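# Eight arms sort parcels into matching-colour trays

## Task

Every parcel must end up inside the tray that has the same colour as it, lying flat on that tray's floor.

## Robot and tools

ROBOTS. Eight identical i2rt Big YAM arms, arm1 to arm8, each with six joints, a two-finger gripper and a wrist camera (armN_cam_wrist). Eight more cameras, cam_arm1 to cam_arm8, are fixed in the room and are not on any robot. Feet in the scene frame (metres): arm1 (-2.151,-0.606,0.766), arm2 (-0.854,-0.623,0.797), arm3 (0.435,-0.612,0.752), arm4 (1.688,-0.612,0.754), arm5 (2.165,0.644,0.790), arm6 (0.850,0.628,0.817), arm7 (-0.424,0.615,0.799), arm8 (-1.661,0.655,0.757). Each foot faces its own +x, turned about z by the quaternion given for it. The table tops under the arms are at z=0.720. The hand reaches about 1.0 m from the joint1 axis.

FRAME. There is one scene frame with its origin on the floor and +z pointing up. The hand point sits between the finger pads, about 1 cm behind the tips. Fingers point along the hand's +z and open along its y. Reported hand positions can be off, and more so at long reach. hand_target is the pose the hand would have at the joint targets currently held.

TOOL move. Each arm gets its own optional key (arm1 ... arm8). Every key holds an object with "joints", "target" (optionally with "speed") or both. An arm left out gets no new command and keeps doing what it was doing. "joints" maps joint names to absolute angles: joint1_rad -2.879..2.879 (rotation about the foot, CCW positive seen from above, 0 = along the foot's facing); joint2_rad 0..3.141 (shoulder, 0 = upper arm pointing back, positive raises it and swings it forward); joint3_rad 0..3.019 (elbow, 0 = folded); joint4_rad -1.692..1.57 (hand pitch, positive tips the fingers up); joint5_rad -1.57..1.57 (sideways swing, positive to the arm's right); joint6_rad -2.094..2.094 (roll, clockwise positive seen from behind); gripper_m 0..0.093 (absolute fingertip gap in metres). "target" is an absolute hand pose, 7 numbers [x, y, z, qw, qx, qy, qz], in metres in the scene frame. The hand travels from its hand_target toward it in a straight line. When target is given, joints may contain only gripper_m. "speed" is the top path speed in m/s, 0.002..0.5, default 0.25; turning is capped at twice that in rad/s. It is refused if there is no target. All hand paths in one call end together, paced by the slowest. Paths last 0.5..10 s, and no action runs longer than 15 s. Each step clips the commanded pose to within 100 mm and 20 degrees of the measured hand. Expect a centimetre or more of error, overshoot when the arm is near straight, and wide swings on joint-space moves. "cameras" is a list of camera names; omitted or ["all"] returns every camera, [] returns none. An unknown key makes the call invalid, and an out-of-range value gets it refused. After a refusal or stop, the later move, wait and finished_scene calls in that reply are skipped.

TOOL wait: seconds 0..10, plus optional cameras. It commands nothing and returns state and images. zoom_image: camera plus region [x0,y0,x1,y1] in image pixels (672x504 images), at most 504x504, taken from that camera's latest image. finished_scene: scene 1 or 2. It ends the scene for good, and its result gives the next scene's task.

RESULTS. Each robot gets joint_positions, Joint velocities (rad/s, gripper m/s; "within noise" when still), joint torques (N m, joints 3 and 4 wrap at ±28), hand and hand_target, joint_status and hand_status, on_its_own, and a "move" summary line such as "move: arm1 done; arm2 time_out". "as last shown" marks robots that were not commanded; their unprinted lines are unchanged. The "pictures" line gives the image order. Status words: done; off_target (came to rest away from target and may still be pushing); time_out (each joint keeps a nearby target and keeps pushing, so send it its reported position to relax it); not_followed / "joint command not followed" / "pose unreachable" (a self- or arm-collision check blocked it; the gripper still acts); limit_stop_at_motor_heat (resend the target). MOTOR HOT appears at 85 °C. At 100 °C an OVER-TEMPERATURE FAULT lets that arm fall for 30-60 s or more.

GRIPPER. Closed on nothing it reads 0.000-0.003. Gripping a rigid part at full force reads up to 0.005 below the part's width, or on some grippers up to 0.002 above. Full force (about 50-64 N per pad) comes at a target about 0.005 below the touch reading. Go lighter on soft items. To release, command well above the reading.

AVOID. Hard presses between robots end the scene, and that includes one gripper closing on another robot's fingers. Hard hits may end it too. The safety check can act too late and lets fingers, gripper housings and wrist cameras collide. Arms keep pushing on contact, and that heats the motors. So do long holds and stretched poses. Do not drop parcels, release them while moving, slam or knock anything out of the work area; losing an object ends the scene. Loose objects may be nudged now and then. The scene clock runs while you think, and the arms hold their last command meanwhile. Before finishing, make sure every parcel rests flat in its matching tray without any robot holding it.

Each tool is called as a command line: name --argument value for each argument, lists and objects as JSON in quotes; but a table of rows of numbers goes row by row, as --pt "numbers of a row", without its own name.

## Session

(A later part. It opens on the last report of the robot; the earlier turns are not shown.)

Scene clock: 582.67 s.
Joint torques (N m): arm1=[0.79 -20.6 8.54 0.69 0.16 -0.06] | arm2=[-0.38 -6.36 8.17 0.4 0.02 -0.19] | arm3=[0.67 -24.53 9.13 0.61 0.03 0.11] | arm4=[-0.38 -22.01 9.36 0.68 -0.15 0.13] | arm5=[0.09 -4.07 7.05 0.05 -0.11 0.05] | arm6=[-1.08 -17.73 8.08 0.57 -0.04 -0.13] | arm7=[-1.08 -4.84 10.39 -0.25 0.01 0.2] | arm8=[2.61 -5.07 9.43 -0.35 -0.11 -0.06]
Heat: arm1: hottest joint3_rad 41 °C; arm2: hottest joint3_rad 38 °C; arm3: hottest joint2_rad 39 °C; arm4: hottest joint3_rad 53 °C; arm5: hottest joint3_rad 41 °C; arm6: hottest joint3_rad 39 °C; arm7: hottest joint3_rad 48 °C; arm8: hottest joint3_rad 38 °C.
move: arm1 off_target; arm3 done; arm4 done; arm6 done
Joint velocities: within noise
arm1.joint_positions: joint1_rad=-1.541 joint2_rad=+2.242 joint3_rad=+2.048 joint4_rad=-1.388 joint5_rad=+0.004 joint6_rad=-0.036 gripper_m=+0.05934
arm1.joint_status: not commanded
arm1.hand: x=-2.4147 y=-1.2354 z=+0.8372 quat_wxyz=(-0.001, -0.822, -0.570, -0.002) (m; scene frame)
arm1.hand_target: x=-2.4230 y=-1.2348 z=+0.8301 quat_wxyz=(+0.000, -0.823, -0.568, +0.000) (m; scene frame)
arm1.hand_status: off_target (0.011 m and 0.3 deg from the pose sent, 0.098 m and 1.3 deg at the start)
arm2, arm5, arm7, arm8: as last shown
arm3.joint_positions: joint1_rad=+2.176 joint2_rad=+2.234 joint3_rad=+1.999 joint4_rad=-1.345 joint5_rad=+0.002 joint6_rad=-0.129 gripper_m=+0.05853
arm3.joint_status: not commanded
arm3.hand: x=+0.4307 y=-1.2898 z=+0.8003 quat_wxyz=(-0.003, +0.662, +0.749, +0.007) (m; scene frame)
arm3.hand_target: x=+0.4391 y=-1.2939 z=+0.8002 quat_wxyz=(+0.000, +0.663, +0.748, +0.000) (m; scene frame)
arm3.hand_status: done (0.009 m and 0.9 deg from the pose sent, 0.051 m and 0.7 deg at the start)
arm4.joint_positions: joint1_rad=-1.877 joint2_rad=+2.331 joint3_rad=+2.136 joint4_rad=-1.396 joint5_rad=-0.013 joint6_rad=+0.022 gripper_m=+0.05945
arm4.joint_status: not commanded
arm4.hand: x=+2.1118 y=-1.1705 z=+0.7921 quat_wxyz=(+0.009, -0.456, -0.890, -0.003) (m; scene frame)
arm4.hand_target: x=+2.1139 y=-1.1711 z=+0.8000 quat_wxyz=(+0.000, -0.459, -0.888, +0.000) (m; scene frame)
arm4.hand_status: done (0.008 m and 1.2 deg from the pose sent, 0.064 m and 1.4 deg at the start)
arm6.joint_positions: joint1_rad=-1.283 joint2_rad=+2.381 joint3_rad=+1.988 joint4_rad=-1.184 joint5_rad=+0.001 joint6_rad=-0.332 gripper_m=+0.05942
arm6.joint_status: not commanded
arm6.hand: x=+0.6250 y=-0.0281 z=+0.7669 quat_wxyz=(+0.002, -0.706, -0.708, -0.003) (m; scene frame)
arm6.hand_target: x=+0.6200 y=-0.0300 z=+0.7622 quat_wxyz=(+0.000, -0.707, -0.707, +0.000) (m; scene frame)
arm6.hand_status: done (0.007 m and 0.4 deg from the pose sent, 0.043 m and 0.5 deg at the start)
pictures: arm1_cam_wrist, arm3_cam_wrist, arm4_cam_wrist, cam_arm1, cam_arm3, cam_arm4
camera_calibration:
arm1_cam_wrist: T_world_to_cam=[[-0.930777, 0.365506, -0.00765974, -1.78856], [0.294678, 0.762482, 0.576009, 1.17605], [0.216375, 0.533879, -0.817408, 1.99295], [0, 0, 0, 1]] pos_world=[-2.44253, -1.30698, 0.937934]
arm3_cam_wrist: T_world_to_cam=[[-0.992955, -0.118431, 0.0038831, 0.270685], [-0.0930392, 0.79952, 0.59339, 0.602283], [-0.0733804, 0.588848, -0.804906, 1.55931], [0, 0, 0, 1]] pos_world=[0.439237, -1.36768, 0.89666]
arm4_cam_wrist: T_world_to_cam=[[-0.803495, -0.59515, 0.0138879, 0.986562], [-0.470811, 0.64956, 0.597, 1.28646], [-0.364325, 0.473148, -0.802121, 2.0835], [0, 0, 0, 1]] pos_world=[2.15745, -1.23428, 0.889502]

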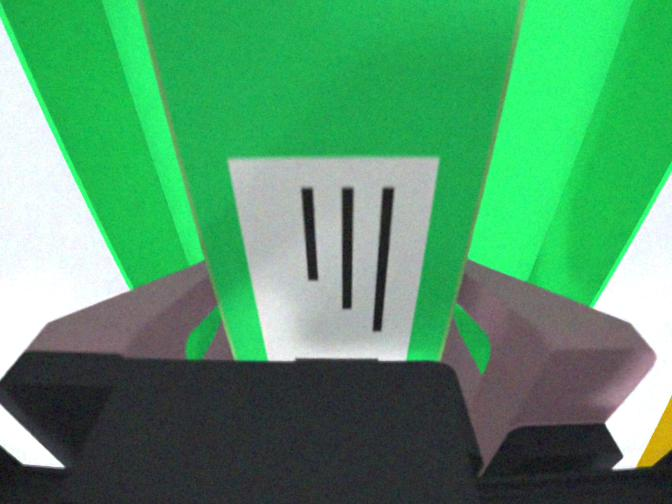

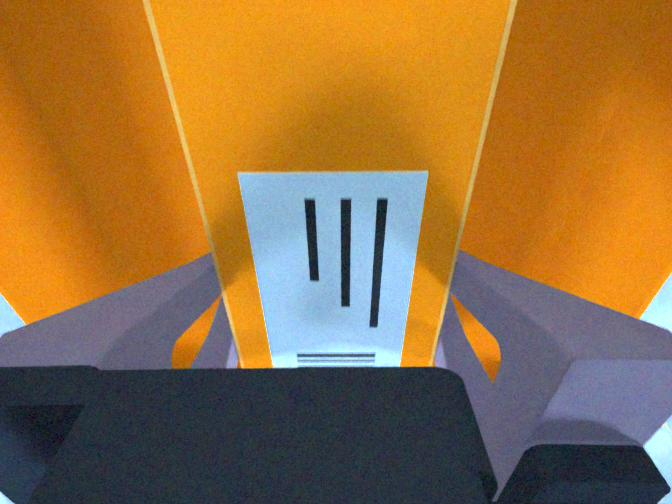

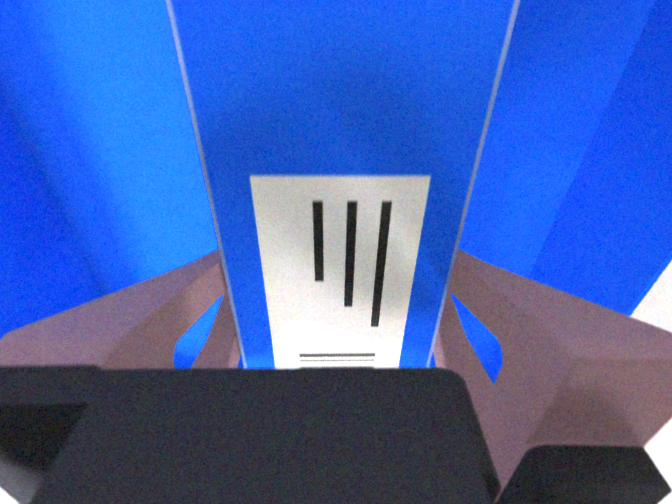

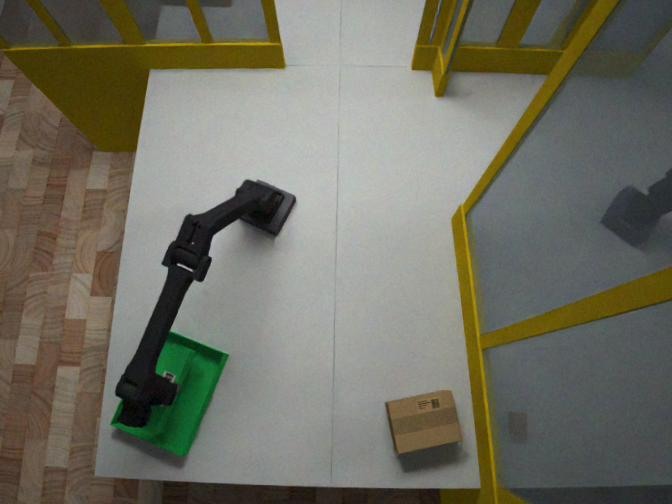

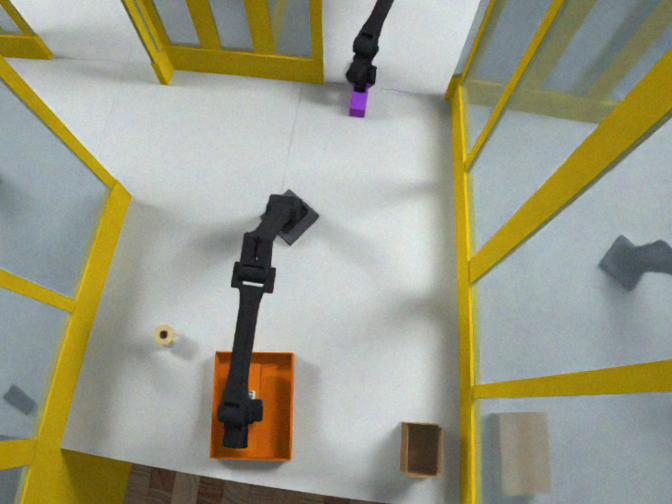

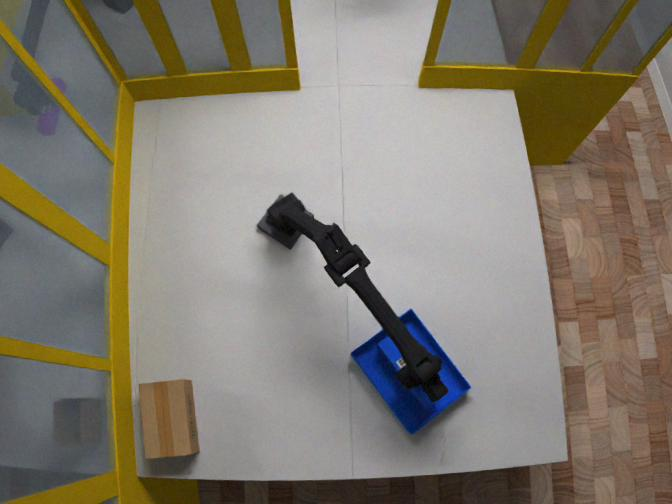

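move --arm1 '{"target":[-2.421,-1.235,0.775,0,0.8226,0.5686,0],"speed":0.08}' --arm3 '{"target":[0.438,-1.293,0.765,0,0.6633,0.7484,0],"speed":0.08}' --arm4 '{"target":[2.117,-1.176,0.778,0,0.4594,0.8882,0],"speed":0.08}' --arm6 '{"target":[0.62,-0.03,0.752,0,0.7071,0.7071,0],"speed":0.05}' --cameras '["cam_arm1","cam_arm3","cam_arm4"]'

Scene clock: 625.37 s.
Joint torques (N m): arm1=[0.44 -20.13 7.8 0.8 0.14 -0.04] | arm2=[-0.38 -6.36 8.16 0.39 0.02 -0.19] | arm3=[0.56 -24.18 9.07 0.54 0.02 0.11] | arm4=[-0.38 -19.55 9.77 0.77 -0.14 0.11] | arm5=[0.21 -4.72 7.09 0.05 -0.08 0.02] | arm6=[-1.03 -17.14 7.68 0.65 -0.04 -0.13] | arm7=[-0.97 -5.19 10.43 -0.27 0.02 0.19] | arm8=[2.49 -5.13 9.48 -0.31 -0.08 -0.07]
Heat: arm1: hottest joint3_rad 40 °C; arm2: hottest joint3_rad 38 °C; arm3: hottest joint2_rad 40 °C; arm4: hottest joint3_rad 50 °C; arm5: hottest joint3_rad 41 °C; arm6: hottest joint3_rad 37 °C; arm7: hottest joint3_rad 48 °C; arm8: hottest joint3_rad 38 °C.
move: arm1 off_target; arm3 done; arm4 off_target; arm6 off_target
Joint velocities: within noise
arm1.joint_positions: joint1_rad=-1.541 joint2_rad=+2.275 joint3_rad=+1.980 joint4_rad=-1.272 joint5_rad=+0.004 joint6_rad=-0.036 gripper_m=+0.05934
arm1.joint_status: not commanded
arm1.hand: x=-2.4154 y=-1.2381 z=+0.7896 quat_wxyz=(-0.004, -0.822, -0.570, +0.004) (m; scene frame)
arm1.hand_target: x=-2.4209 y=-1.2346 z=+0.7750 quat_wxyz=(+0.000, -0.823, -0.569, +0.000) (m; scene frame)
arm1.hand_status: off_target (0.016 m and 0.7 deg from the pose sent, 0.062 m and 0.3 deg at the start)
arm2, arm5, arm7, arm8: as last shown
arm3.joint_positions: joint1_rad=+2.176 joint2_rad=+2.255 joint3_rad=+1.951 joint4_rad=-1.271 joint5_rad=+0.002 joint6_rad=-0.129 gripper_m=+0.05853
arm3.joint_status: not commanded
arm3.hand: x=+0.4309 y=-1.2888 z=+0.7680 quat_wxyz=(-0.002, +0.662, +0.749, +0.006) (m; scene frame)
arm3.hand_target: x=+0.4381 y=-1.2928 z=+0.7650 quat_wxyz=(+0.000, +0.663, +0.748, +0.000) (m; scene frame)
arm3.hand_status: done (0.009 m and 0.7 deg from the pose sent, 0.036 m and 0.9 deg at the start)
arm4.joint_positions: joint1_rad=-1.877 joint2_rad=+2.331 joint3_rad=+2.136 joint4_rad=-1.366 joint5_rad=-0.013 joint6_rad=+0.022 gripper_m=+0.05945
arm4.joint_status: not commanded
arm4.hand: x=+2.1162 y=-1.1764 z=+0.7921 quat_wxyz=(-0.004, -0.456, -0.890, +0.003) (m; scene frame)
arm4.hand_target: x=+2.1167 y=-1.1758 z=+0.7781 quat_wxyz=(+0.000, -0.460, -0.888, +0.000) (m; scene frame)
arm4.hand_status: off_target (0.014 m and 0.7 deg from the pose sent, 0.016 m and 1.2 deg at the start)
arm6.joint_positions: joint1_rad=-1.283 joint2_rad=+2.387 joint3_rad=+1.988 joint4_rad=-1.169 joint5_rad=+0.001 joint6_rad=-0.332 gripper_m=+0.05942
arm6.joint_status: not commanded
arm6.hand: x=+0.6241 y=-0.0306 z=+0.7631 quat_wxyz=(+0.000, -0.706, -0.708, +0.001) (m; scene frame)
arm6.hand_target: x=+0.6201 y=-0.0298 z=+0.7521 quat_wxyz=(+0.000, -0.707, -0.707, +0.000) (m; scene frame)
arm6.hand_status: off_target (0.012 m and 0.2 deg from the pose sent, 0.016 m and 0.5 deg at the start)
pictures: cam_arm1, cam_arm3, cam_arm4

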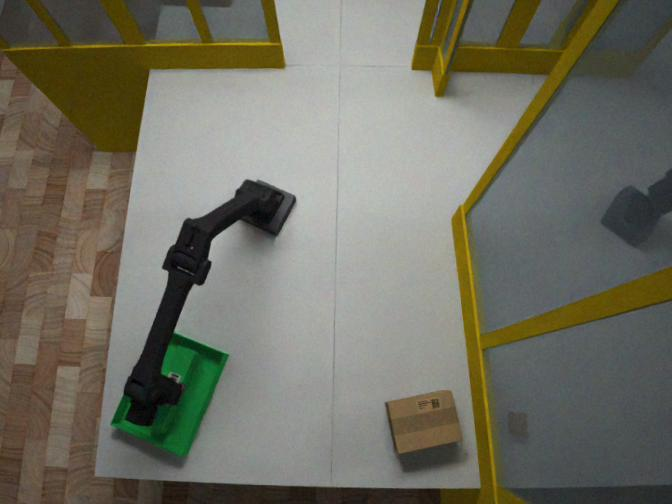

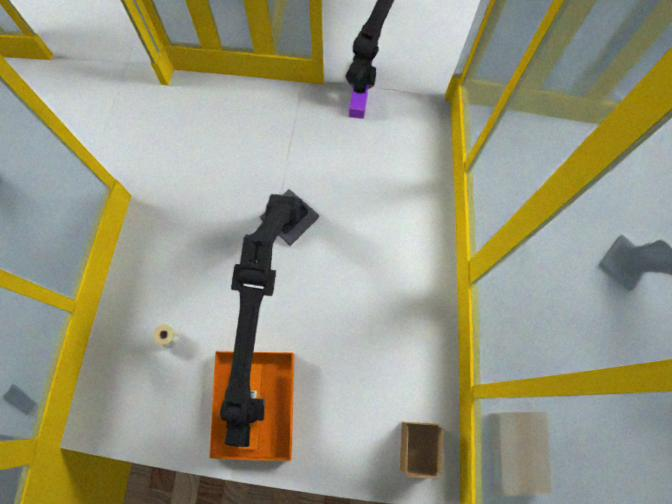

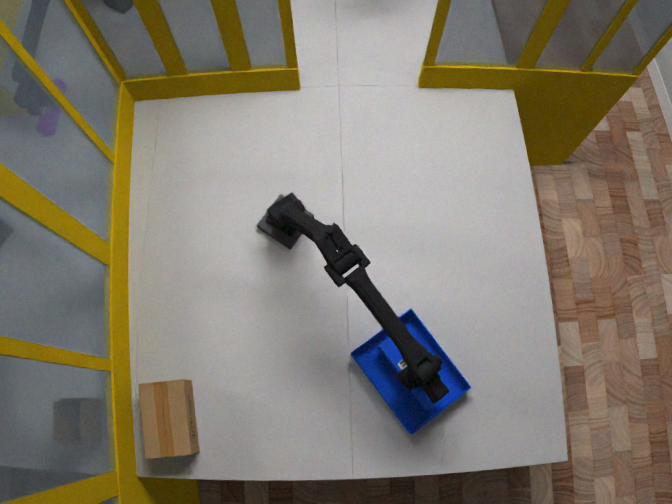

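move --arm1 '{"target":[-2.421,-1.235,0.755,0,0.8226,0.5686,0],"speed":0.06}' --arm3 '{"target":[0.438,-1.293,0.755,0,0.6633,0.7484,0],"speed":0.06}' --arm4 '{"target":[2.117,-1.176,0.758,0,0.4594,0.8882,0],"speed":0.06}' --arm6 '{"target":[0.62,-0.03,0.747,0,0.7071,0.7071,0],"speed":0.05}' --cameras '["cam_arm4"]'

Scene clock: 633.80 s.
Joint torques (N m): arm1=[0.85 -19.84 7.66 0.8 0.16 -0.05] | arm2=[-0.38 -6.36 8.16 0.4 0.02 -0.19] | arm3=[0.44 -23.59 8.84 0.61 0.02 0.11] | arm4=[-0.38 -18.55 9.51 0.8 -0.14 0.12] | arm5=[-0.09 -3.84 7.04 0.16 -0.12 0.02] | arm6=[-1.03 -16.67 7.47 0.83 -0.03 -0.13] | arm7=[-1.2 -5.07 10.37 -0.34 0.01 0.22] | arm8=[2.2 -5.01 9.5 -0.34 -0.08 -0.05]
Heat: arm1: hottest joint3_rad 40 °C; arm2: hottest joint3_rad 38 °C; arm3: hottest joint2_rad 38 °C; arm4: hottest joint3_rad 50 °C; arm5: hottest joint3_rad 41 °C; arm6: hottest joint3_rad 37 °C; arm7: hottest joint3_rad 49 °C; arm8: hottest joint3_rad 38 °C.
move: arm1 off_target; arm3 off_target; arm4 off_target; arm6 off_target
Joint velocities: within noise
arm1.joint_positions: joint1_rad=-1.541 joint2_rad=+2.292 joint3_rad=+1.963 joint4_rad=-1.234 joint5_rad=+0.004 joint6_rad=-0.036 gripper_m=+0.05934
arm1.joint_status: not commanded
arm1.hand: x=-2.4158 y=-1.2393 z=+0.7720 quat_wxyz=(-0.005, -0.822, -0.570, +0.006) (m; scene frame)
arm1.hand_target: x=-2.4208 y=-1.2346 z=+0.7551 quat_wxyz=(+0.000, -0.823, -0.569, +0.000) (m; scene frame)
arm1.hand_status: off_target (0.018 m and 0.9 deg from the pose sent, 0.035 m and 0.7 deg at the start)
arm2, arm5, arm7, arm8: as last shown
arm3.joint_positions: joint1_rad=+2.176 joint2_rad=+2.259 joint3_rad=+1.943 joint4_rad=-1.251 joint5_rad=+0.002 joint6_rad=-0.129 gripper_m=+0.05853
arm3.joint_status: not commanded
arm3.hand: x=+0.4309 y=-1.2903 z=+0.7626 quat_wxyz=(+0.000, +0.662, +0.749, +0.002) (m; scene frame)
arm3.hand_target: x=+0.4381 y=-1.2927 z=+0.7549 quat_wxyz=(+0.000, +0.663, +0.748, +0.000) (m; scene frame)
arm3.hand_status: off_target (0.011 m and 0.3 deg from the pose sent, 0.016 m and 0.7 deg at the start)
arm4.joint_positions: joint1_rad=-1.877 joint2_rad=+2.332 joint3_rad=+2.112 joint4_rad=-1.325 joint5_rad=-0.013 joint6_rad=+0.022 gripper_m=+0.05945
arm4.joint_status: not commanded
arm4.hand: x=+2.1175 y=-1.1784 z=+0.7829 quat_wxyz=(-0.012, -0.456, -0.890, +0.007) (m; scene frame)
arm4.hand_target: x=+2.1165 y=-1.1755 z=+0.7585 quat_wxyz=(+0.000, -0.460, -0.888, +0.000) (m; scene frame)
arm4.hand_status: off_target (0.025 m and 1.6 deg from the pose sent, 0.034 m and 0.7 deg at the start)
arm6.joint_positions: joint1_rad=-1.283 joint2_rad=+2.387 joint3_rad=+1.987 joint4_rad=-1.166 joint5_rad=+0.001 joint6_rad=-0.332 gripper_m=+0.05942
arm6.joint_status: not commanded
arm6.hand: x=+0.6240 y=-0.0310 z=+0.7628 quat_wxyz=(-0.001, -0.706, -0.708, +0.002) (m; scene frame)
arm6.hand_target: x=+0.6202 y=-0.0296 z=+0.7472 quat_wxyz=(+0.000, -0.707, -0.707, +0.000) (m; scene frame)
arm6.hand_status: off_target (0.016 m and 0.3 deg from the pose sent, 0.017 m and 0.2 deg at the start)
pictures: cam_arm4

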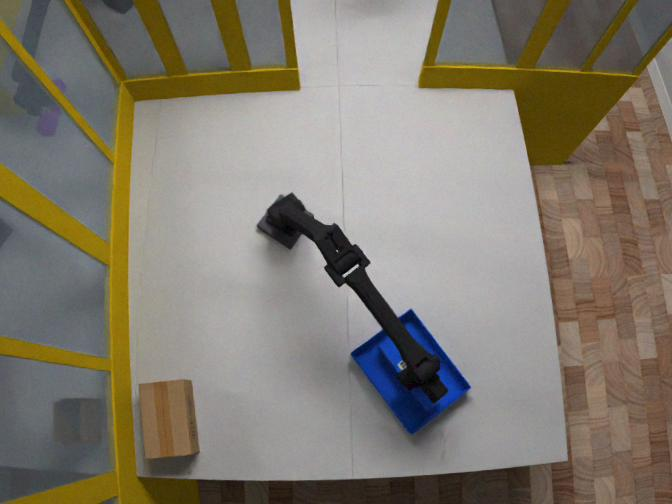

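move --arm1 '{"target":[-2.421,-1.235,0.748,0,0.8226,0.5686,0],"speed":0.06}' --arm3 '{"joints":{"gripper_m":0.068}}' --arm4 '{"target":[2.117,-1.176,0.748,0,0.4594,0.8882,0],"speed":0.06}' --arm6 '{"joints":{"gripper_m":0.068}}' --cameras '["cam_arm4","arm4_cam_wrist"]'

zoom_image --camera "cam_arm4" --region '[330, 290, 490, 450]'

Scene clock: 643.20 s.
Joint torques (N m): arm1=[0.97 -19.6 7.56 0.79 0.14 -0.06] | arm2=[-0.38 -6.36 8.16 0.4 0.02 -0.19] | arm3=[0.5 -23.65 8.87 0.58 0.02 0.11] | arm4=[-0.32 -18.67 9.55 0.8 -0.14 0.12] | arm5=[-0.03 -3.55 6.9 -0.02 -0.09 -0.01] | arm6=[-1.03 -17.2 7.72 0.58 -0.03 -0.13] | arm7=[-1.14 -5.01 10.41 -0.25 0 0.21] | arm8=[2.26 -5.3 9.48 -0.34 -0.1 -0.07]
Heat: arm1: hottest joint3_rad 39 °C; arm2: hottest joint3_rad 38 °C; arm3: hottest joint2_rad 37 °C; arm4: hottest joint3_rad 49 °C; arm5: hottest joint3_rad 41 °C; arm6: hottest joint3_rad 37 °C; arm7: hottest joint3_rad 49 °C; arm8: hottest joint3_rad 38 °C.
move: arm1 off_target; arm3 done; arm4 off_target; arm6 done
Joint velocities: within noise
arm1.joint_positions: joint1_rad=-1.541 joint2_rad=+2.297 joint3_rad=+1.959 joint4_rad=-1.220 joint5_rad=+0.004 joint6_rad=-0.036 gripper_m=+0.05934
arm1.joint_status: not commanded
arm1.hand: x=-2.4162 y=-1.2404 z=+0.7675 quat_wxyz=(-0.007, -0.822, -0.570, +0.008) (m; scene frame)
arm1.hand_target: x=-2.4208 y=-1.2345 z=+0.7482 quat_wxyz=(+0.000, -0.823, -0.569, +0.000) (m; scene frame)
arm1.hand_status: off_target (0.021 m and 1.2 deg from the pose sent, 0.025 m and 0.9 deg at the start)
arm2, arm5, arm7, arm8: as last shown
arm3.joint_positions: joint1_rad=+2.176 joint2_rad=+2.259 joint3_rad=+1.943 joint4_rad=-1.251 joint5_rad=+0.002 joint6_rad=-0.129 gripper_m=+0.06797
arm3.joint_status: all done
arm3.hand: x=+0.4309 y=-1.2903 z=+0.7626 quat_wxyz=(+0.000, +0.662, +0.749, +0.002) (m; scene frame)
arm3.hand_target: x=+0.4381 y=-1.2927 z=+0.7549 quat_wxyz=(+0.000, +0.663, +0.748, +0.000) (m; scene frame)
arm3.hand_status: not commanded
arm4.joint_positions: joint1_rad=-1.877 joint2_rad=+2.342 joint3_rad=+2.101 joint4_rad=-1.306 joint5_rad=-0.013 joint6_rad=+0.022 gripper_m=+0.05945
arm4.joint_status: not commanded
arm4.hand: x=+2.1173 y=-1.1784 z=+0.7717 quat_wxyz=(-0.011, -0.456, -0.890, +0.006) (m; scene frame)
arm4.hand_target: x=+2.1165 y=-1.1755 z=+0.7484 quat_wxyz=(+0.000, -0.459, -0.888, +0.000) (m; scene frame)
arm4.hand_status: off_target (0.024 m and 1.5 deg from the pose sent, 0.035 m and 1.6 deg at the start)
arm6.joint_positions: joint1_rad=-1.283 joint2_rad=+2.393 joint3_rad=+1.983 joint4_rad=-1.159 joint5_rad=+0.001 joint6_rad=-0.332 gripper_m=+0.06789
arm6.joint_status: all done
arm6.hand: x=+0.6242 y=-0.0304 z=+0.7578 quat_wxyz=(+0.000, -0.706, -0.708, +0.001) (m; scene frame)
arm6.hand_target: x=+0.6202 y=-0.0296 z=+0.7474 quat_wxyz=(+0.000, -0.707, -0.707, +0.000) (m; scene frame)
arm6.hand_status: not commanded
pictures: arm4_cam_wrist, cam_arm4
camera_calibration:
arm4_cam_wrist: T_world_to_cam=[[-0.803677, -0.594913, 0.0134954, 0.987538], [-0.486425, 0.669844, 0.560981, 1.39105], [-0.342774, 0.444283, -0.827719, 2.013], [0, 0, 0, 1]] pos_world=[2.1603, -1.23863, 0.872521]

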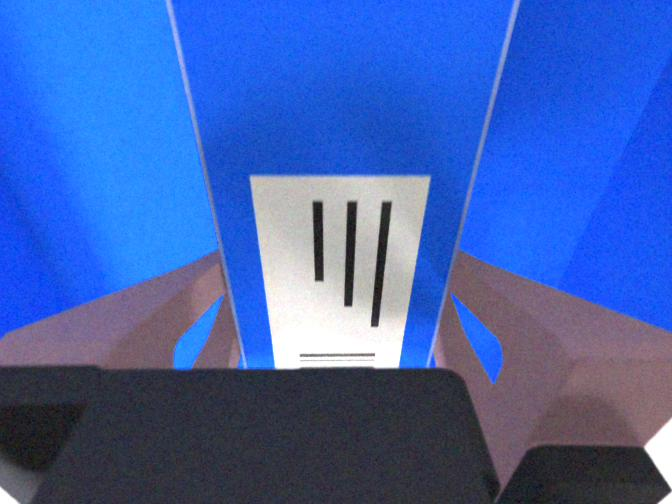

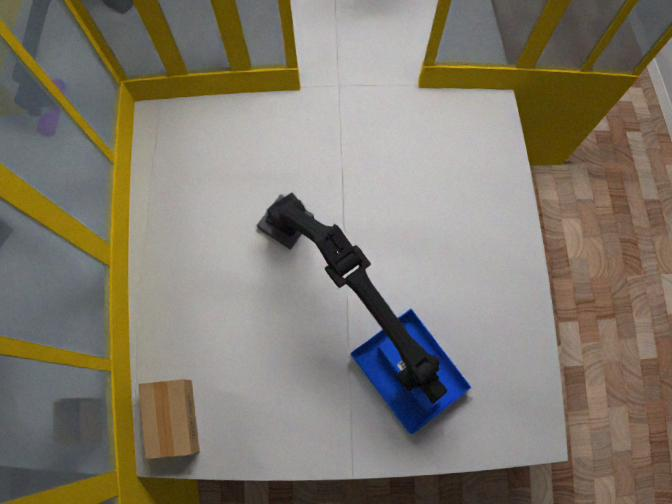

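Scaled by 3.150.

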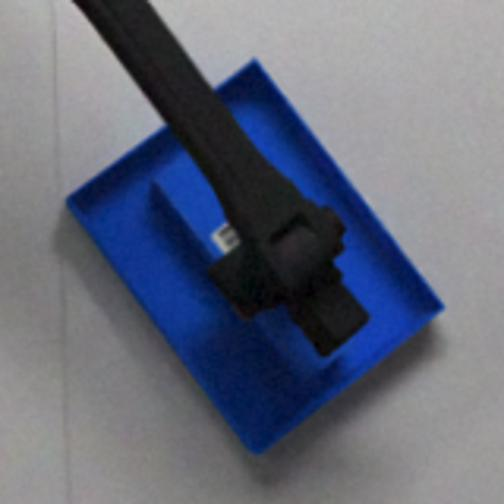

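move --arm1 '{"target":[-2.421,-1.235,0.743,0,0.8226,0.5686,0],"speed":0.06}' --arm3 '{"joints":{"gripper_m":0.093}}' --arm4 '{"target":[2.117,-1.176,0.738,0,0.4594,0.8882,0],"speed":0.06}' --arm6 '{"joints":{"gripper_m":0.093}}' --cameras '[]'

move --arm3 '{"target":[0.436,-1.292,0.92,0,0.6633,0.7484,0],"speed":0.2}' --arm6 '{"target":[0.622,-0.03,0.92,0,0.7071,0.7071,0],"speed":0.2}' --cameras '["cam_arm3"]'

Scene clock: 652.13 s.
Joint torques (N m): arm1=[0.5 -19.49 7.19 0.75 0.19 -0.04] | arm2=[-0.38 -6.3 8.16 0.39 0.02 -0.19] | arm3=[0.44 -23.59 8.83 0.61 0.01 0.11] | arm4=[-0.32 -18.61 9.47 0.81 -0.14 0.12] | arm5=[-0.15 -4.31 6.95 0.03 -0.11 0.02] | arm6=[-1.08 -17.2 7.73 0.58 -0.04 -0.13] | arm7=[-1.08 -4.84 10.4 -0.24 0.01 0.21] | arm8=[2.32 -5.19 9.43 -0.32 -0.08 -0.07]
Heat: arm1: hottest joint3_rad 39 °C; arm2: hottest joint3_rad 38 °C; arm3: hottest joint2_rad 37 °C; arm4: hottest joint3_rad 49 °C; arm5: hottest joint3_rad 41 °C; arm6: hottest joint2_rad 38 °C; arm7: hottest joint3_rad 49 °C; arm8: hottest joint3_rad 38 °C.
move: arm1 off_target; arm3 done; arm4 off_target; arm6 done
Joint velocities: within noise
arm1.joint_positions: joint1_rad=-1.541 joint2_rad=+2.301 joint3_rad=+1.959 joint4_rad=-1.211 joint5_rad=+0.004 joint6_rad=-0.036 gripper_m=+0.05934
arm1.joint_status: not commanded
arm1.hand: x=-2.4169 y=-1.2421 z=+0.7647 quat_wxyz=(-0.008, -0.822, -0.570, +0.010) (m; scene frame)
arm1.hand_target: x=-2.4207 y=-1.2345 z=+0.7432 quat_wxyz=(+0.000, -0.823, -0.569, +0.000) (m; scene frame)
arm1.hand_status: off_target (0.023 m and 1.5 deg from the pose sent, 0.026 m and 1.2 deg at the start)
arm2, arm5, arm8: as last shown
arm3.joint_positions: joint1_rad=+2.176 joint2_rad=+2.259 joint3_rad=+1.943 joint4_rad=-1.251 joint5_rad=+0.002 joint6_rad=-0.129 gripper_m=+0.09294
arm3.joint_status: all done
arm3.hand: x=+0.4309 y=-1.2903 z=+0.7626 quat_wxyz=(+0.000, +0.662, +0.749, +0.002) (m; scene frame)
arm3.hand_target: x=+0.4381 y=-1.2927 z=+0.7549 quat_wxyz=(+0.000, +0.663, +0.748, +0.000) (m; scene frame)
arm3.hand_status: not commanded
arm4.joint_positions: joint1_rad=-1.877 joint2_rad=+2.350 joint3_rad=+2.092 joint4_rad=-1.288 joint5_rad=-0.013 joint6_rad=+0.023 gripper_m=+0.05945
arm4.joint_status: not commanded
arm4.hand: x=+2.1175 y=-1.1789 z=+0.7629 quat_wxyz=(-0.011, -0.456, -0.890, +0.007) (m; scene frame)
arm4.hand_target: x=+2.1165 y=-1.1755 z=+0.7385 quat_wxyz=(+0.000, -0.460, -0.888, +0.000) (m; scene frame)
arm4.hand_status: off_target (0.025 m and 1.5 deg from the pose sent, 0.034 m and 1.5 deg at the start)
arm6.joint_positions: joint1_rad=-1.283 joint2_rad=+2.393 joint3_rad=+1.983 joint4_rad=-1.159 joint5_rad=+0.001 joint6_rad=-0.332 gripper_m=+0.09286
arm6.joint_status: all done
arm6.hand: x=+0.6242 y=-0.0304 z=+0.7578 quat_wxyz=(+0.000, -0.706, -0.708, +0.001) (m; scene frame)
arm6.hand_target: x=+0.6202 y=-0.0296 z=+0.7474 quat_wxyz=(+0.000, -0.707, -0.707, +0.000) (m; scene frame)
arm6.hand_status: not commanded
arm7.joint_positions: joint1_rad=-1.241 joint2_rad=+1.004 joint3_rad=+1.048 joint4_rad=-1.609 joint5_rad=-0.002 joint6_rad=-0.009 gripper_m=+0.09395
arm7.joint_status: not commanded
arm7.hand: x=-0.5025 y=+0.3678 z=+1.0557 quat_wxyz=(-0.001, -0.805, -0.593, +0.001) (m; scene frame)
arm7.hand_target: x=-0.5042 y=+0.3712 z=+1.0577 quat_wxyz=(+0.001, -0.810, -0.586, +0.000) (m; scene frame)
arm7.hand_status: not commanded
pictures: none
No camera images: "cameras" was empty.

Scene clock: 653.93 s.
Joint torques (N m): arm1=[0.91 -19.43 7.21 0.65 0.18 -0.05] | arm2=[-0.38 -6.36 8.17 0.4 0.02 -0.19] | arm3=[0.38 -24.59 14.24 -0.1 0.01 0.09] | arm4=[-0.38 -18.61 9.47 0.81 -0.14 0.12] | arm5=[-0.26 -3.43 7.05 0.03 -0.09 0.02] | arm6=[-0.91 -18.78 12.7 -0.2 -0.03 -0.11] | arm7=[-1.03 -4.95 10.36 -0.24 0 0.21] | arm8=[2.49 -5.01 9.47 -0.32 -0.11 -0.05]
Heat: arm1: hottest joint3_rad 38 °C; arm2: hottest joint3_rad 38 °C; arm3: hottest joint2_rad 37 °C; arm4: hottest joint3_rad 49 °C; arm5: hottest joint3_rad 41 °C; arm6: hottest joint2_rad 38 °C; arm7: hottest joint3_rad 49 °C; arm8: hottest joint3_rad 38 °C.
move: arm3 off_target; arm6 off_target
Joint velocities: within noise
arm1, arm4, arm5, arm7, arm8: as last shown
arm2.joint_positions: joint1_rad=-2.051 joint2_rad=+1.006 joint3_rad=+1.053 joint4_rad=-1.616 joint5_rad=+0.002 joint6_rad=+0.435 gripper_m=+0.09289
arm2.joint_status: not commanded
arm2.hand: x=-0.6188 y=-0.5162 z=+1.0564 quat_wxyz=(-0.001, -0.003, -1.000, +0.000) (m; scene frame)
arm2.hand_target: x=-0.6202 y=-0.5188 z=+1.0567 quat_wxyz=(-0.001, +0.000, -1.000, +0.000) (m; scene frame)
arm2.hand_status: not commanded
arm3.joint_positions: joint1_rad=+2.176 joint2_rad=+2.186 joint3_rad=+2.166 joint4_rad=-1.594 joint5_rad=+0.002 joint6_rad=-0.129 gripper_m=+0.09294
arm3.joint_status: not commanded
arm3.hand: x=+0.4302 y=-1.2795 z=+0.8951 quat_wxyz=(-0.015, +0.662, +0.749, +0.020) (m; scene frame)
arm3.hand_target: x=+0.4361 y=-1.2906 z=+0.9201 quat_wxyz=(+0.001, +0.663, +0.748, +0.000) (m; scene frame)
arm3.hand_status: off_target (0.028 m and 2.8 deg from the pose sent, 0.157 m and 0.3 deg at the start; pose on its path clipped on 6 of 54 steps)
arm6.joint_positions: joint1_rad=-1.283 joint2_rad=+2.269 joint3_rad=+2.120 joint4_rad=-1.479 joint5_rad=+0.001 joint6_rad=-0.332 gripper_m=+0.09286
arm6.joint_status: not commanded
arm6.hand: x=+0.6292 y=-0.0160 z=+0.8919 quat_wxyz=(+0.013, -0.706, -0.708, -0.025) (m; scene frame)
arm6.hand_target: x=+0.6225 y=-0.0286 z=+0.9202 quat_wxyz=(+0.000, -0.707, -0.707, +0.000) (m; scene frame)
arm6.hand_status: off_target (0.032 m and 3.2 deg from the pose sent, 0.162 m and 0.2 deg at the start)
pictures: cam_arm3

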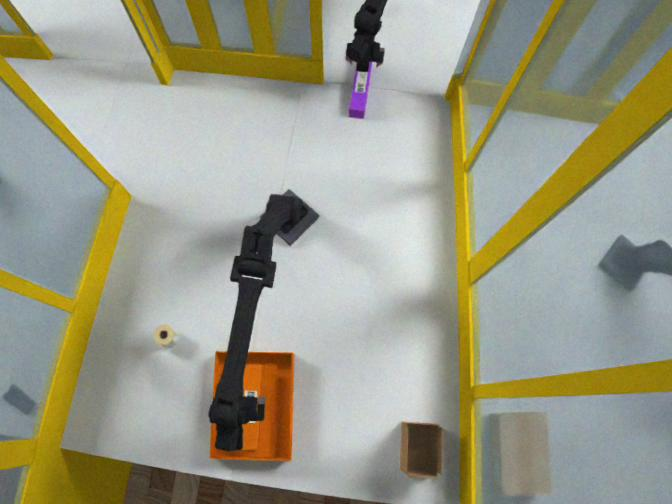

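move --arm1 '{"joints":{"gripper_m":0.068}}' --arm4 '{"target":[2.117,-1.176,0.732,0,0.4594,0.8882,0],"speed":0.05}' --arm3 '{"joints":{"joint2_rad":1.0,"joint3_rad":1.05,"joint4_rad":-1.62}}' --arm6 '{"joints":{"joint2_rad":1.0,"joint3_rad":1.05,"joint4_rad":-1.62}}' --cameras '["cam_arm3"]'

zoom_image --camera "cam_arm3" --region '[190, 330, 350, 490]'

move --arm1 '{"joints":{"gripper_m":0.093}}' --arm4 '{"joints":{"gripper_m":0.068}}' --arm3 '{"joints":{"joint1_rad":-1.27,"joint6_rad":-0.31}}' --cameras '["arm4_cam_wrist"]'

move --arm1 '{"target":[-2.42,-1.235,0.92,0,0.8226,0.5686,0],"speed":0.2}' --arm4 '{"joints":{"gripper_m":0.093}}' --cameras '["cam_arm3","arm3_cam_wrist"]'

Scene clock: 665.50 s.
Joint torques (N m): arm1=[1.14 -19.72 7.2 0.77 0.18 -0.04] | arm2=[-0.38 -6.36 8.16 0.4 0.02 -0.19] | arm3=[0.26 -7.71 9.32 -0.09 0 0.1] | arm4=[-0.32 -18.26 8.98 1.13 -0.14 0.12] | arm5=[-0.21 -4.13 7.12 -0.06 -0.11 0.06] | arm6=[-0.85 -4.07 8.42 0.02 -0.03 -0.11] | arm7=[-1.2 -5.07 10.39 -0.25 0.01 0.21] | arm8=[2.37 -5.3 9.4 -0.36 -0.09 -0.07]
Heat: arm1: hottest joint3_rad 38 °C; arm2: hottest joint3_rad 38 °C; arm3: hottest joint2_rad 37 °C; arm4: hottest joint3_rad 49 °C; arm5: hottest joint3_rad 41 °C; arm6: hottest joint3_rad 39 °C; arm7: hottest joint3_rad 49 °C; arm8: hottest joint3_rad 38 °C.
move: arm1 done; arm3 done; arm4 off_target; arm6 done
Joint velocities: within noise
arm1.joint_positions: joint1_rad=-1.541 joint2_rad=+2.301 joint3_rad=+1.959 joint4_rad=-1.211 joint5_rad=+0.004 joint6_rad=-0.036 gripper_m=+0.06789
arm1.joint_status: all done
arm1.hand: x=-2.4169 y=-1.2421 z=+0.7647 quat_wxyz=(-0.008, -0.822, -0.570, +0.010) (m; scene frame)
arm1.hand_target: x=-2.4207 y=-1.2345 z=+0.7432 quat_wxyz=(+0.000, -0.823, -0.569, +0.000) (m; scene frame)
arm1.hand_status: not commanded
arm2, arm5, arm7: as last shown
arm3.joint_positions: joint1_rad=+2.176 joint2_rad=+1.016 joint3_rad=+1.048 joint4_rad=-1.614 joint5_rad=+0.002 joint6_rad=-0.129 gripper_m=+0.09294
arm3.joint_status: all done
arm3.hand: x=+0.4318 y=-0.8724 z=+1.0048 quat_wxyz=(-0.004, +0.662, +0.749, +0.008) (m; scene frame)
arm3.hand_target: x=+0.4337 y=-0.8693 z=+1.0093 quat_wxyz=(-0.002, +0.663, +0.748, +0.002) (m; scene frame)
arm3.hand_status: not commanded
arm4.joint_positions: joint1_rad=-1.877 joint2_rad=+2.350 joint3_rad=+2.091 joint4_rad=-1.283 joint5_rad=-0.013 joint6_rad=+0.023 gripper_m=+0.05945
arm4.joint_status: not commanded
arm4.hand: x=+2.1179 y=-1.1795 z=+0.7625 quat_wxyz=(-0.013, -0.456, -0.890, +0.007) (m; scene frame)
arm4.hand_target: x=+2.1162 y=-1.1752 z=+0.7326 quat_wxyz=(+0.000, -0.460, -0.888, +0.000) (m; scene frame)
arm4.hand_status: off_target (0.031 m and 1.7 deg from the pose sent, 0.031 m and 1.5 deg at the start)
arm6.joint_positions: joint1_rad=-1.283 joint2_rad=+1.014 joint3_rad=+1.049 joint4_rad=-1.616 joint5_rad=+0.001 joint6_rad=-0.332 gripper_m=+0.09286
arm6.joint_status: all done
arm6.hand: x=+0.7662 y=+0.3840 z=+1.0726 quat_wxyz=(+0.003, -0.706, -0.708, -0.004) (m; scene frame)
arm6.hand_target: x=+0.7663 y=+0.3866 z=+1.0762 quat_wxyz=(+0.000, -0.707, -0.707, +0.000) (m; scene frame)
arm6.hand_status: not commanded
arm8.joint_positions: joint1_rad=+0.301 joint2_rad=+1.011 joint3_rad=+1.055 joint4_rad=-1.616 joint5_rad=+0.000 joint6_rad=-0.295 gripper_m=+0.09290
arm8.joint_status: not commanded
arm8.hand: x=-1.7394 y=+0.4081 z=+1.0163 quat_wxyz=(+0.000, -0.711, -0.704, +0.000) (m; scene frame)
arm8.hand_target: x=-1.7367 y=+0.4110 z=+1.0169 quat_wxyz=(+0.000, -0.707, -0.707, +0.001) (m; scene frame)
arm8.hand_status: not commanded
pictures: cam_arm3

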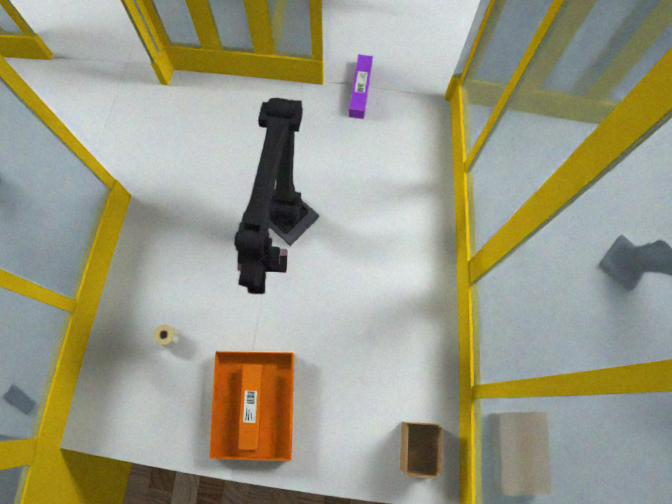

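Scaled by 3.150.

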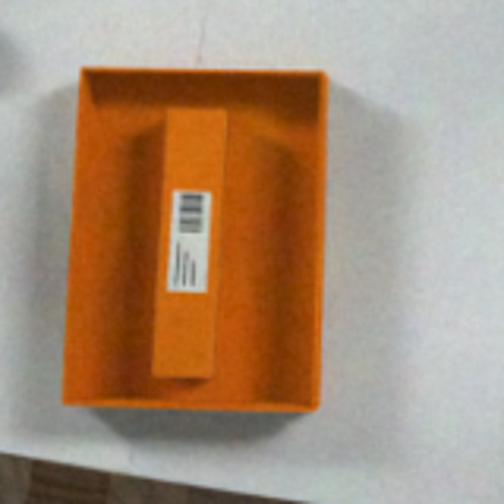

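Scene clock: 668.10 s.
Joint torques (N m): arm1=[1.14 -19.78 7.13 0.83 0.16 -0.05] | arm2=[-0.38 -6.36 8.17 0.4 0.02 -0.19] | arm3=[-1.67 -7.59 9.36 -0.08 -0.07 -0.22] | arm4=[-0.32 -18.43 9.26 0.8 -0.14 0.11] | arm5=[0.09 -3.72 6.87 0.2 -0.09 0.03] | arm6=[-0.85 -4.07 8.43 0.02 -0.03 -0.11] | arm7=[-1.03 -4.89 10.36 -0.24 0.02 0.2] | arm8=[2.49 -5.13 9.46 -0.25 -0.08 -0.07]
Heat: arm1: hottest joint3_rad 37 °C; arm2: hottest joint3_rad 38 °C; arm3: hottest joint2_rad 37 °C; arm4: hottest joint3_rad 49 °C; arm5: hottest joint3_rad 41 °C; arm6: hottest joint3_rad 40 °C; arm7: hottest joint3_rad 49 °C; arm8: hottest joint3_rad 38 °C.
move: arm1 done; arm3 done; arm4 done
Joint velocities: within noise
arm1.joint_positions: joint1_rad=-1.541 joint2_rad=+2.301 joint3_rad=+1.959 joint4_rad=-1.211 joint5_rad=+0.004 joint6_rad=-0.036 gripper_m=+0.09286
arm1.joint_status: all done
arm1.hand: x=-2.4169 y=-1.2421 z=+0.7647 quat_wxyz=(-0.008, -0.822, -0.570, +0.010) (m; scene frame)
arm1.hand_target: x=-2.4207 y=-1.2345 z=+0.7432 quat_wxyz=(+0.000, -0.823, -0.569, +0.000) (m; scene frame)
arm1.hand_status: not commanded
arm2, arm6, arm7, arm8: as last shown
arm3.joint_positions: joint1_rad=-1.256 joint2_rad=+1.016 joint3_rad=+1.048 joint4_rad=-1.614 joint5_rad=+0.003 joint6_rad=-0.294 gripper_m=+0.09299
arm3.joint_status: all done
arm3.hand: x=+0.5105 y=-0.3657 z=+1.0082 quat_wxyz=(+0.000, +0.707, -0.708, +0.004) (m; scene frame)
arm3.hand_target: x=+0.5133 y=-0.3698 z=+1.0127 quat_wxyz=(-0.005, +0.707, -0.707, +0.002) (m; scene frame)
arm3.hand_status: not commanded
arm4.joint_positions: joint1_rad=-1.877 joint2_rad=+2.353 joint3_rad=+2.088 joint4_rad=-1.275 joint5_rad=-0.013 joint6_rad=+0.023 gripper_m=+0.06791
arm4.joint_status: all done
arm4.hand: x=+2.1181 y=-1.1798 z=+0.7597 quat_wxyz=(-0.014, -0.456, -0.890, +0.008) (m; scene frame)
arm4.hand_target: x=+2.1162 y=-1.1752 z=+0.7326 quat_wxyz=(+0.000, -0.460, -0.888, +0.000) (m; scene frame)
arm4.hand_status: not commanded
arm5.joint_positions: joint1_rad=+1.522 joint2_rad=+1.009 joint3_rad=+1.047 joint4_rad=-1.614 joint5_rad=+0.000 joint6_rad=-0.311 gripper_m=+0.09286
arm5.joint_status: not commanded
arm5.hand: x=+2.0847 y=+0.3970 z=+1.0445 quat_wxyz=(-0.002, +0.707, +0.707, +0.006) (m; scene frame)
arm5.hand_target: x=+2.0870 y=+0.3983 z=+1.0477 quat_wxyz=(-0.001, +0.707, +0.707, +0.003) (m; scene frame)
arm5.hand_status: not commanded
pictures: arm4_cam_wrist
camera_calibration:
arm4_cam_wrist: T_world_to_cam=[[-0.804119, -0.594315, 0.0134866, 0.989184], [-0.488154, 0.673089, 0.555569, 1.41076], [-0.339261, 0.44016, -0.831361, 1.99436], [0, 0, 0, 1]] pos_world=[2.1607, -1.23952, 0.860923]

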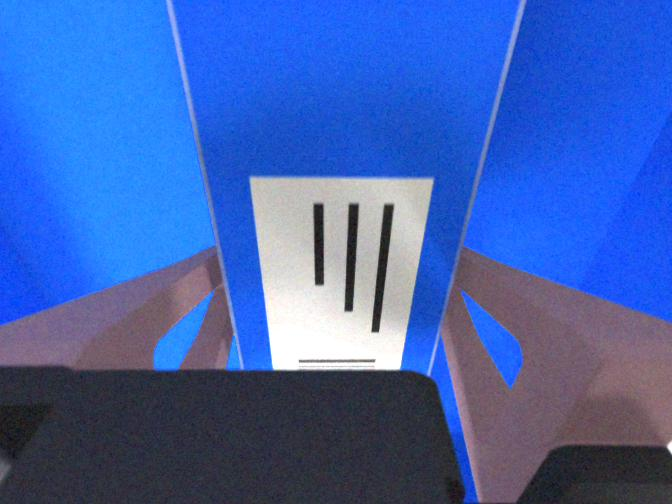

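Scene clock: 669.83 s.
Joint torques (N m): arm1=[1.32 -19.14 12.75 -0.24 0.17 -0.03] | arm2=[-0.38 -6.36 8.16 0.4 0.02 -0.19] | arm3=[-1.73 -7.59 9.35 -0.1 -0.06 -0.21] | arm4=[-0.32 -18.49 9.26 0.8 -0.14 0.11] | arm5=[-0.38 -3.9 6.98 0.12 -0.08 0.06] | arm6=[-0.91 -4.01 8.44 0.03 -0.02 -0.11] | arm7=[-1.03 -4.89 10.36 -0.29 0.01 0.21] | arm8=[2.49 -5.01 9.43 -0.27 -0.09 -0.07]
Heat: arm1: hottest joint3_rad 38 °C; arm2: hottest joint3_rad 38 °C; arm3: hottest joint2_rad 37 °C; arm4: hottest joint3_rad 49 °C; arm5: hottest joint3_rad 41 °C; arm6: hottest joint3_rad 40 °C; arm7: hottest joint3_rad 49 °C; arm8: hottest joint3_rad 38 °C.
move: arm1 off_target; arm4 done
Joint velocities: within noise
arm1.joint_positions: joint1_rad=-1.541 joint2_rad=+2.193 joint3_rad=+2.172 joint4_rad=-1.573 joint5_rad=+0.004 joint6_rad=-0.036 gripper_m=+0.09286
arm1.joint_status: not commanded
arm1.hand: x=-2.4116 y=-1.2264 z=+0.9162 quat_wxyz=(+0.003, -0.822, -0.570, -0.007) (m; scene frame)
arm1.hand_target: x=-2.4199 y=-1.2344 z=+0.9201 quat_wxyz=(+0.000, -0.823, -0.569, +0.001) (m; scene frame)
arm1.hand_status: off_target (0.013 m and 0.9 deg from the pose sent, 0.155 m and 1.5 deg at the start)
arm2, arm3, arm5, arm6, arm7, arm8: as last shown
arm3.hand_target: x=+0.5132 y=-0.3698 z=+1.0127 quat_wxyz=(-0.005, +0.707, -0.707, +0.002) (m; scene frame)
arm4.joint_positions: joint1_rad=-1.877 joint2_rad=+2.353 joint3_rad=+2.088 joint4_rad=-1.275 joint5_rad=-0.013 joint6_rad=+0.023 gripper_m=+0.09288
arm4.joint_status: all done
arm4.hand: x=+2.1181 y=-1.1798 z=+0.7597 quat_wxyz=(-0.014, -0.456, -0.890, +0.008) (m; scene frame)
arm4.hand_target: x=+2.1162 y=-1.1752 z=+0.7326 quat_wxyz=(+0.000, -0.459, -0.888, +0.000) (m; scene frame)
arm4.hand_status: not commanded
pictures: arm3_cam_wrist, cam_arm3
camera_calibration:
arm3_cam_wrist: T_world_to_cam=[[0.999868, -0.00628814, 0.0149493, -0.528917], [-0.0138654, -0.809584, 0.58684, -0.874754], [0.00841257, -0.586971, -0.809565, 0.721277], [0, 0, 0, 1]] pos_world=[0.51065, -0.288144, 1.10517]

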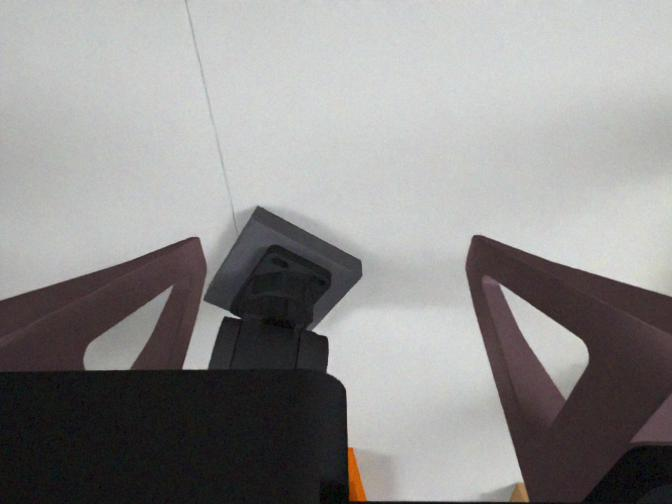

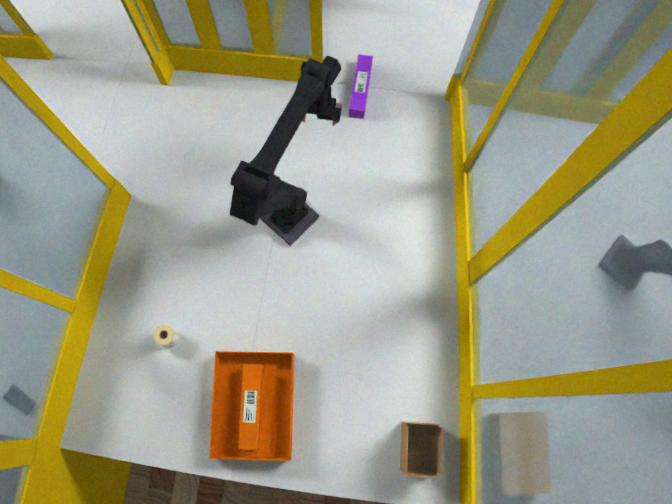

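move --arm1 '{"joints":{"joint2_rad":1.0,"joint3_rad":1.05,"joint4_rad":-1.62}}' --arm4 '{"target":[2.117,-1.176,0.92,0,0.4594,0.8882,0],"speed":0.2}' --cameras '["cam_arm1"]'

zoom_image --camera "cam_arm1" --region '[90, 310, 250, 470]'

move --arm3 '{"target":[0.62,-0.03,0.90,0,-0.7071,0.7071,0],"speed":0.3}' --arm4 '{"joints":{"joint2_rad":1.0,"joint3_rad":1.05,"joint4_rad":-1.62}}' --cameras '["cam_arm4","arm3_cam_wrist"]'

zoom_image --camera "cam_arm4" --region '[330, 290, 490, 450]'

Scene clock: 685.10 s.
Joint torques (N m): arm1=[1.32 -3.96 7.83 0.09 0.19 -0.01] | arm2=[-0.38 -6.36 8.16 0.4 0.02 -0.19] | arm3=[-1.79 -7.47 9.33 -0.06 -0.06 -0.22] | arm4=[-0.67 -18.37 14.71 -0.21 -0.14 0.08] | arm5=[-0.09 -4.19 7.02 0.08 -0.08 0.02] | arm6=[-0.91 -4.01 8.44 0.02 -0.03 -0.11] | arm7=[-1.03 -4.84 10.39 -0.24 0.01 0.21] | arm8=[2.67 -5.13 9.47 -0.31 -0.08 -0.06]
Heat: arm1: hottest joint3_rad 40 °C; arm2: hottest joint3_rad 38 °C; arm3: hottest joint3_rad 36 °C; arm4: hottest joint3_rad 48 °C; arm5: hottest joint3_rad 41 °C; arm6: hottest joint3_rad 39 °C; arm7: hottest joint3_rad 49 °C; arm8: hottest joint3_rad 38 °C.
move: arm1 done; arm4 done
Joint velocities: within noise
arm1.joint_positions: joint1_rad=-1.541 joint2_rad=+1.004 joint3_rad=+1.062 joint4_rad=-1.613 joint5_rad=+0.004 joint6_rad=-0.036 gripper_m=+0.09286
arm1.joint_status: all done
arm1.hand: x=-2.2535 y=-0.8439 z=+1.0308 quat_wxyz=(-0.007, -0.822, -0.570, +0.009) (m; scene frame)
arm1.hand_target: x=-2.2535 y=-0.8387 z=+1.0270 quat_wxyz=(-0.002, -0.823, -0.569, +0.004) (m; scene frame)
arm1.hand_status: not commanded
arm2, arm3, arm5, arm6, arm7, arm8: as last shown
arm4.joint_positions: joint1_rad=-1.877 joint2_rad=+2.286 joint3_rad=+2.391 joint4_rad=-1.684 joint5_rad=-0.013 joint6_rad=+0.023 gripper_m=+0.09288
arm4.joint_status: not commanded
arm4.hand: x=+2.1118 y=-1.1673 z=+0.9199 quat_wxyz=(+0.004, -0.457, -0.890, -0.001) (m; scene frame)
arm4.hand_target: x=+2.1165 y=-1.1756 z=+0.9198 quat_wxyz=(-0.003, -0.459, -0.888, +0.001) (m; scene frame)
arm4.hand_status: done (0.010 m and 0.6 deg from the pose sent, 0.160 m and 1.8 deg at the start; a joint's target at an end of its range on 18 of 55 steps)
pictures: cam_arm1

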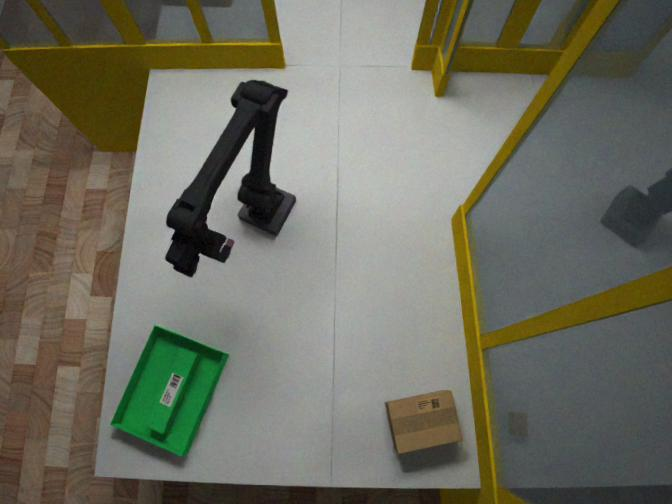

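Scaled by 3.150.

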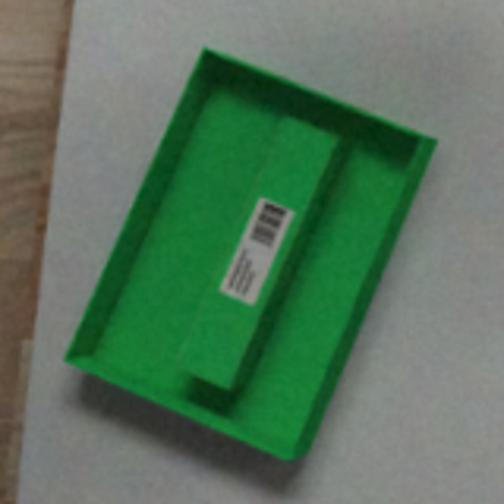

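Scene clock: 687.37 s.
Joint torques (N m): arm1=[1.08 -3.96 7.82 0.09 0.17 0] | arm2=[-0.38 -6.36 8.16 0.4 0.02 -0.19] | arm3=[-1.67 -20.66 13.86 -0.43 -0.29 -0.19] | arm4=[-0.32 -4.31 9.58 0.42 -0.14 0.08] | arm5=[-0.26 -3.72 6.9 0.08 -0.11 0.04] | arm6=[-0.91 -4.01 8.44 0.01 -0.03 -0.11] | arm7=[-1.14 -4.95 10.36 -0.29 0.02 0.21] | arm8=[2.49 -5.6 9.42 -0.34 -0.1 -0.05]
Heat: arm1: hottest joint3_rad 40 °C; arm2: hottest joint3_rad 38 °C; arm3: hottest joint3_rad 36 °C; arm4: hottest joint3_rad 48 °C; arm5: hottest joint3_rad 41 °C; arm6: hottest joint3_rad 39 °C; arm7: hottest joint3_rad 49 °C; arm8: hottest joint3_rad 38 °C.
move: arm3 off_target; arm4 done
Joint velocities: within noise
arm1, arm2, arm5, arm6, arm7, arm8: as last shown
arm3.joint_positions: joint1_rad=-1.256 joint2_rad=+1.972 joint3_rad=+1.764 joint4_rad=-1.405 joint5_rad=+0.001 joint6_rad=-0.294 gripper_m=+0.09299
arm3.joint_status: not commanded
arm3.hand: x=+0.6089 y=-0.0431 z=+0.8837 quat_wxyz=(+0.014, +0.706, -0.708, +0.011) (m; scene frame)
arm3.hand_target: x=+0.6198 y=-0.0310 z=+0.9002 quat_wxyz=(-0.001, +0.707, -0.707, +0.000) (m; scene frame)
arm3.hand_status: off_target (0.024 m and 2.1 deg from the pose sent, 0.369 m and 0.5 deg at the start)
arm4.joint_positions: joint1_rad=-1.877 joint2_rad=+1.008 joint3_rad=+1.058 joint4_rad=-1.624 joint5_rad=-0.013 joint6_rad=+0.023 gripper_m=+0.09288
arm4.joint_status: all done
arm4.hand: x=+1.8474 y=-0.8138 z=+1.0141 quat_wxyz=(+0.002, -0.457, -0.890, +0.000) (m; scene frame)
arm4.hand_target: x=+1.8461 y=-0.8125 z=+1.0129 quat_wxyz=(-0.001, -0.459, -0.888, +0.000) (m; scene frame)
arm4.hand_status: not commanded
pictures: arm3_cam_wrist, cam_arm4
camera_calibration:
arm3_cam_wrist: T_world_to_cam=[[0.999972, -0.0062402, 0.0041729, -0.61398], [-0.00748992, -0.792027, 0.61044, -0.563152], [-0.000504213, -0.610454, -0.792052, 0.797945], [0, 0, 0, 1]] pos_world=[0.610147, 0.0372458, 0.978346]

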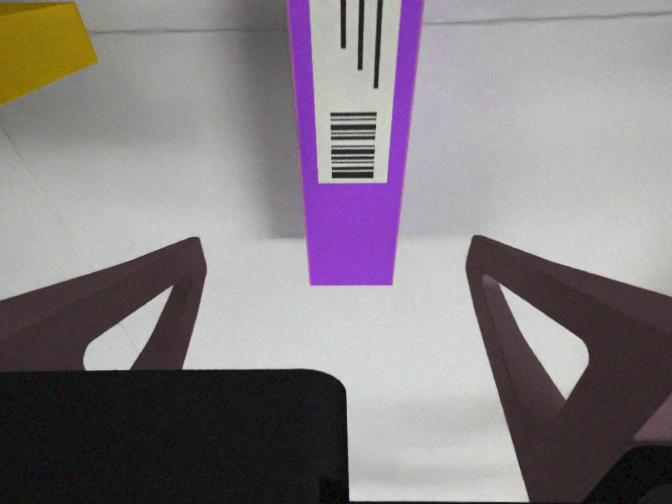

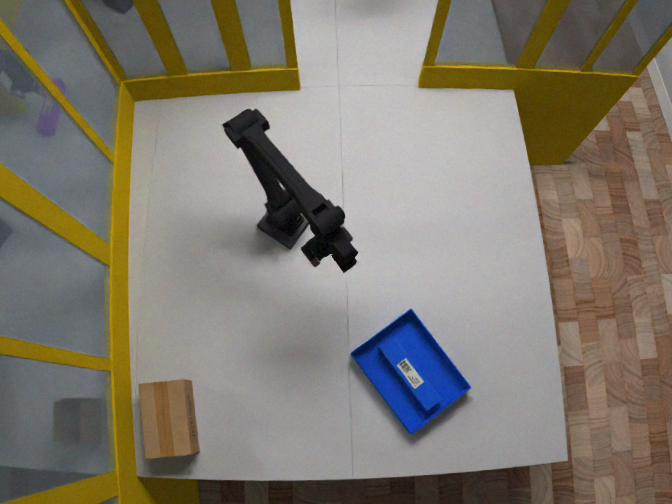

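Scaled by 3.150.

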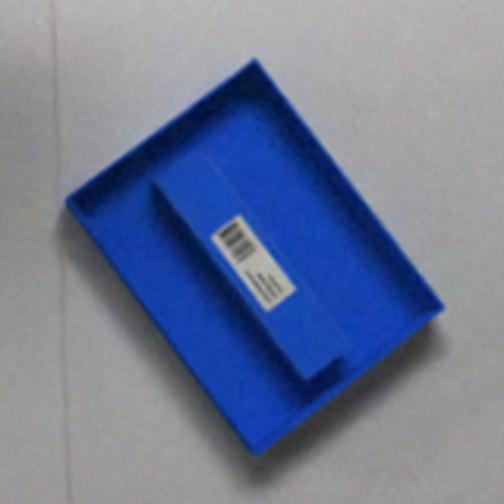

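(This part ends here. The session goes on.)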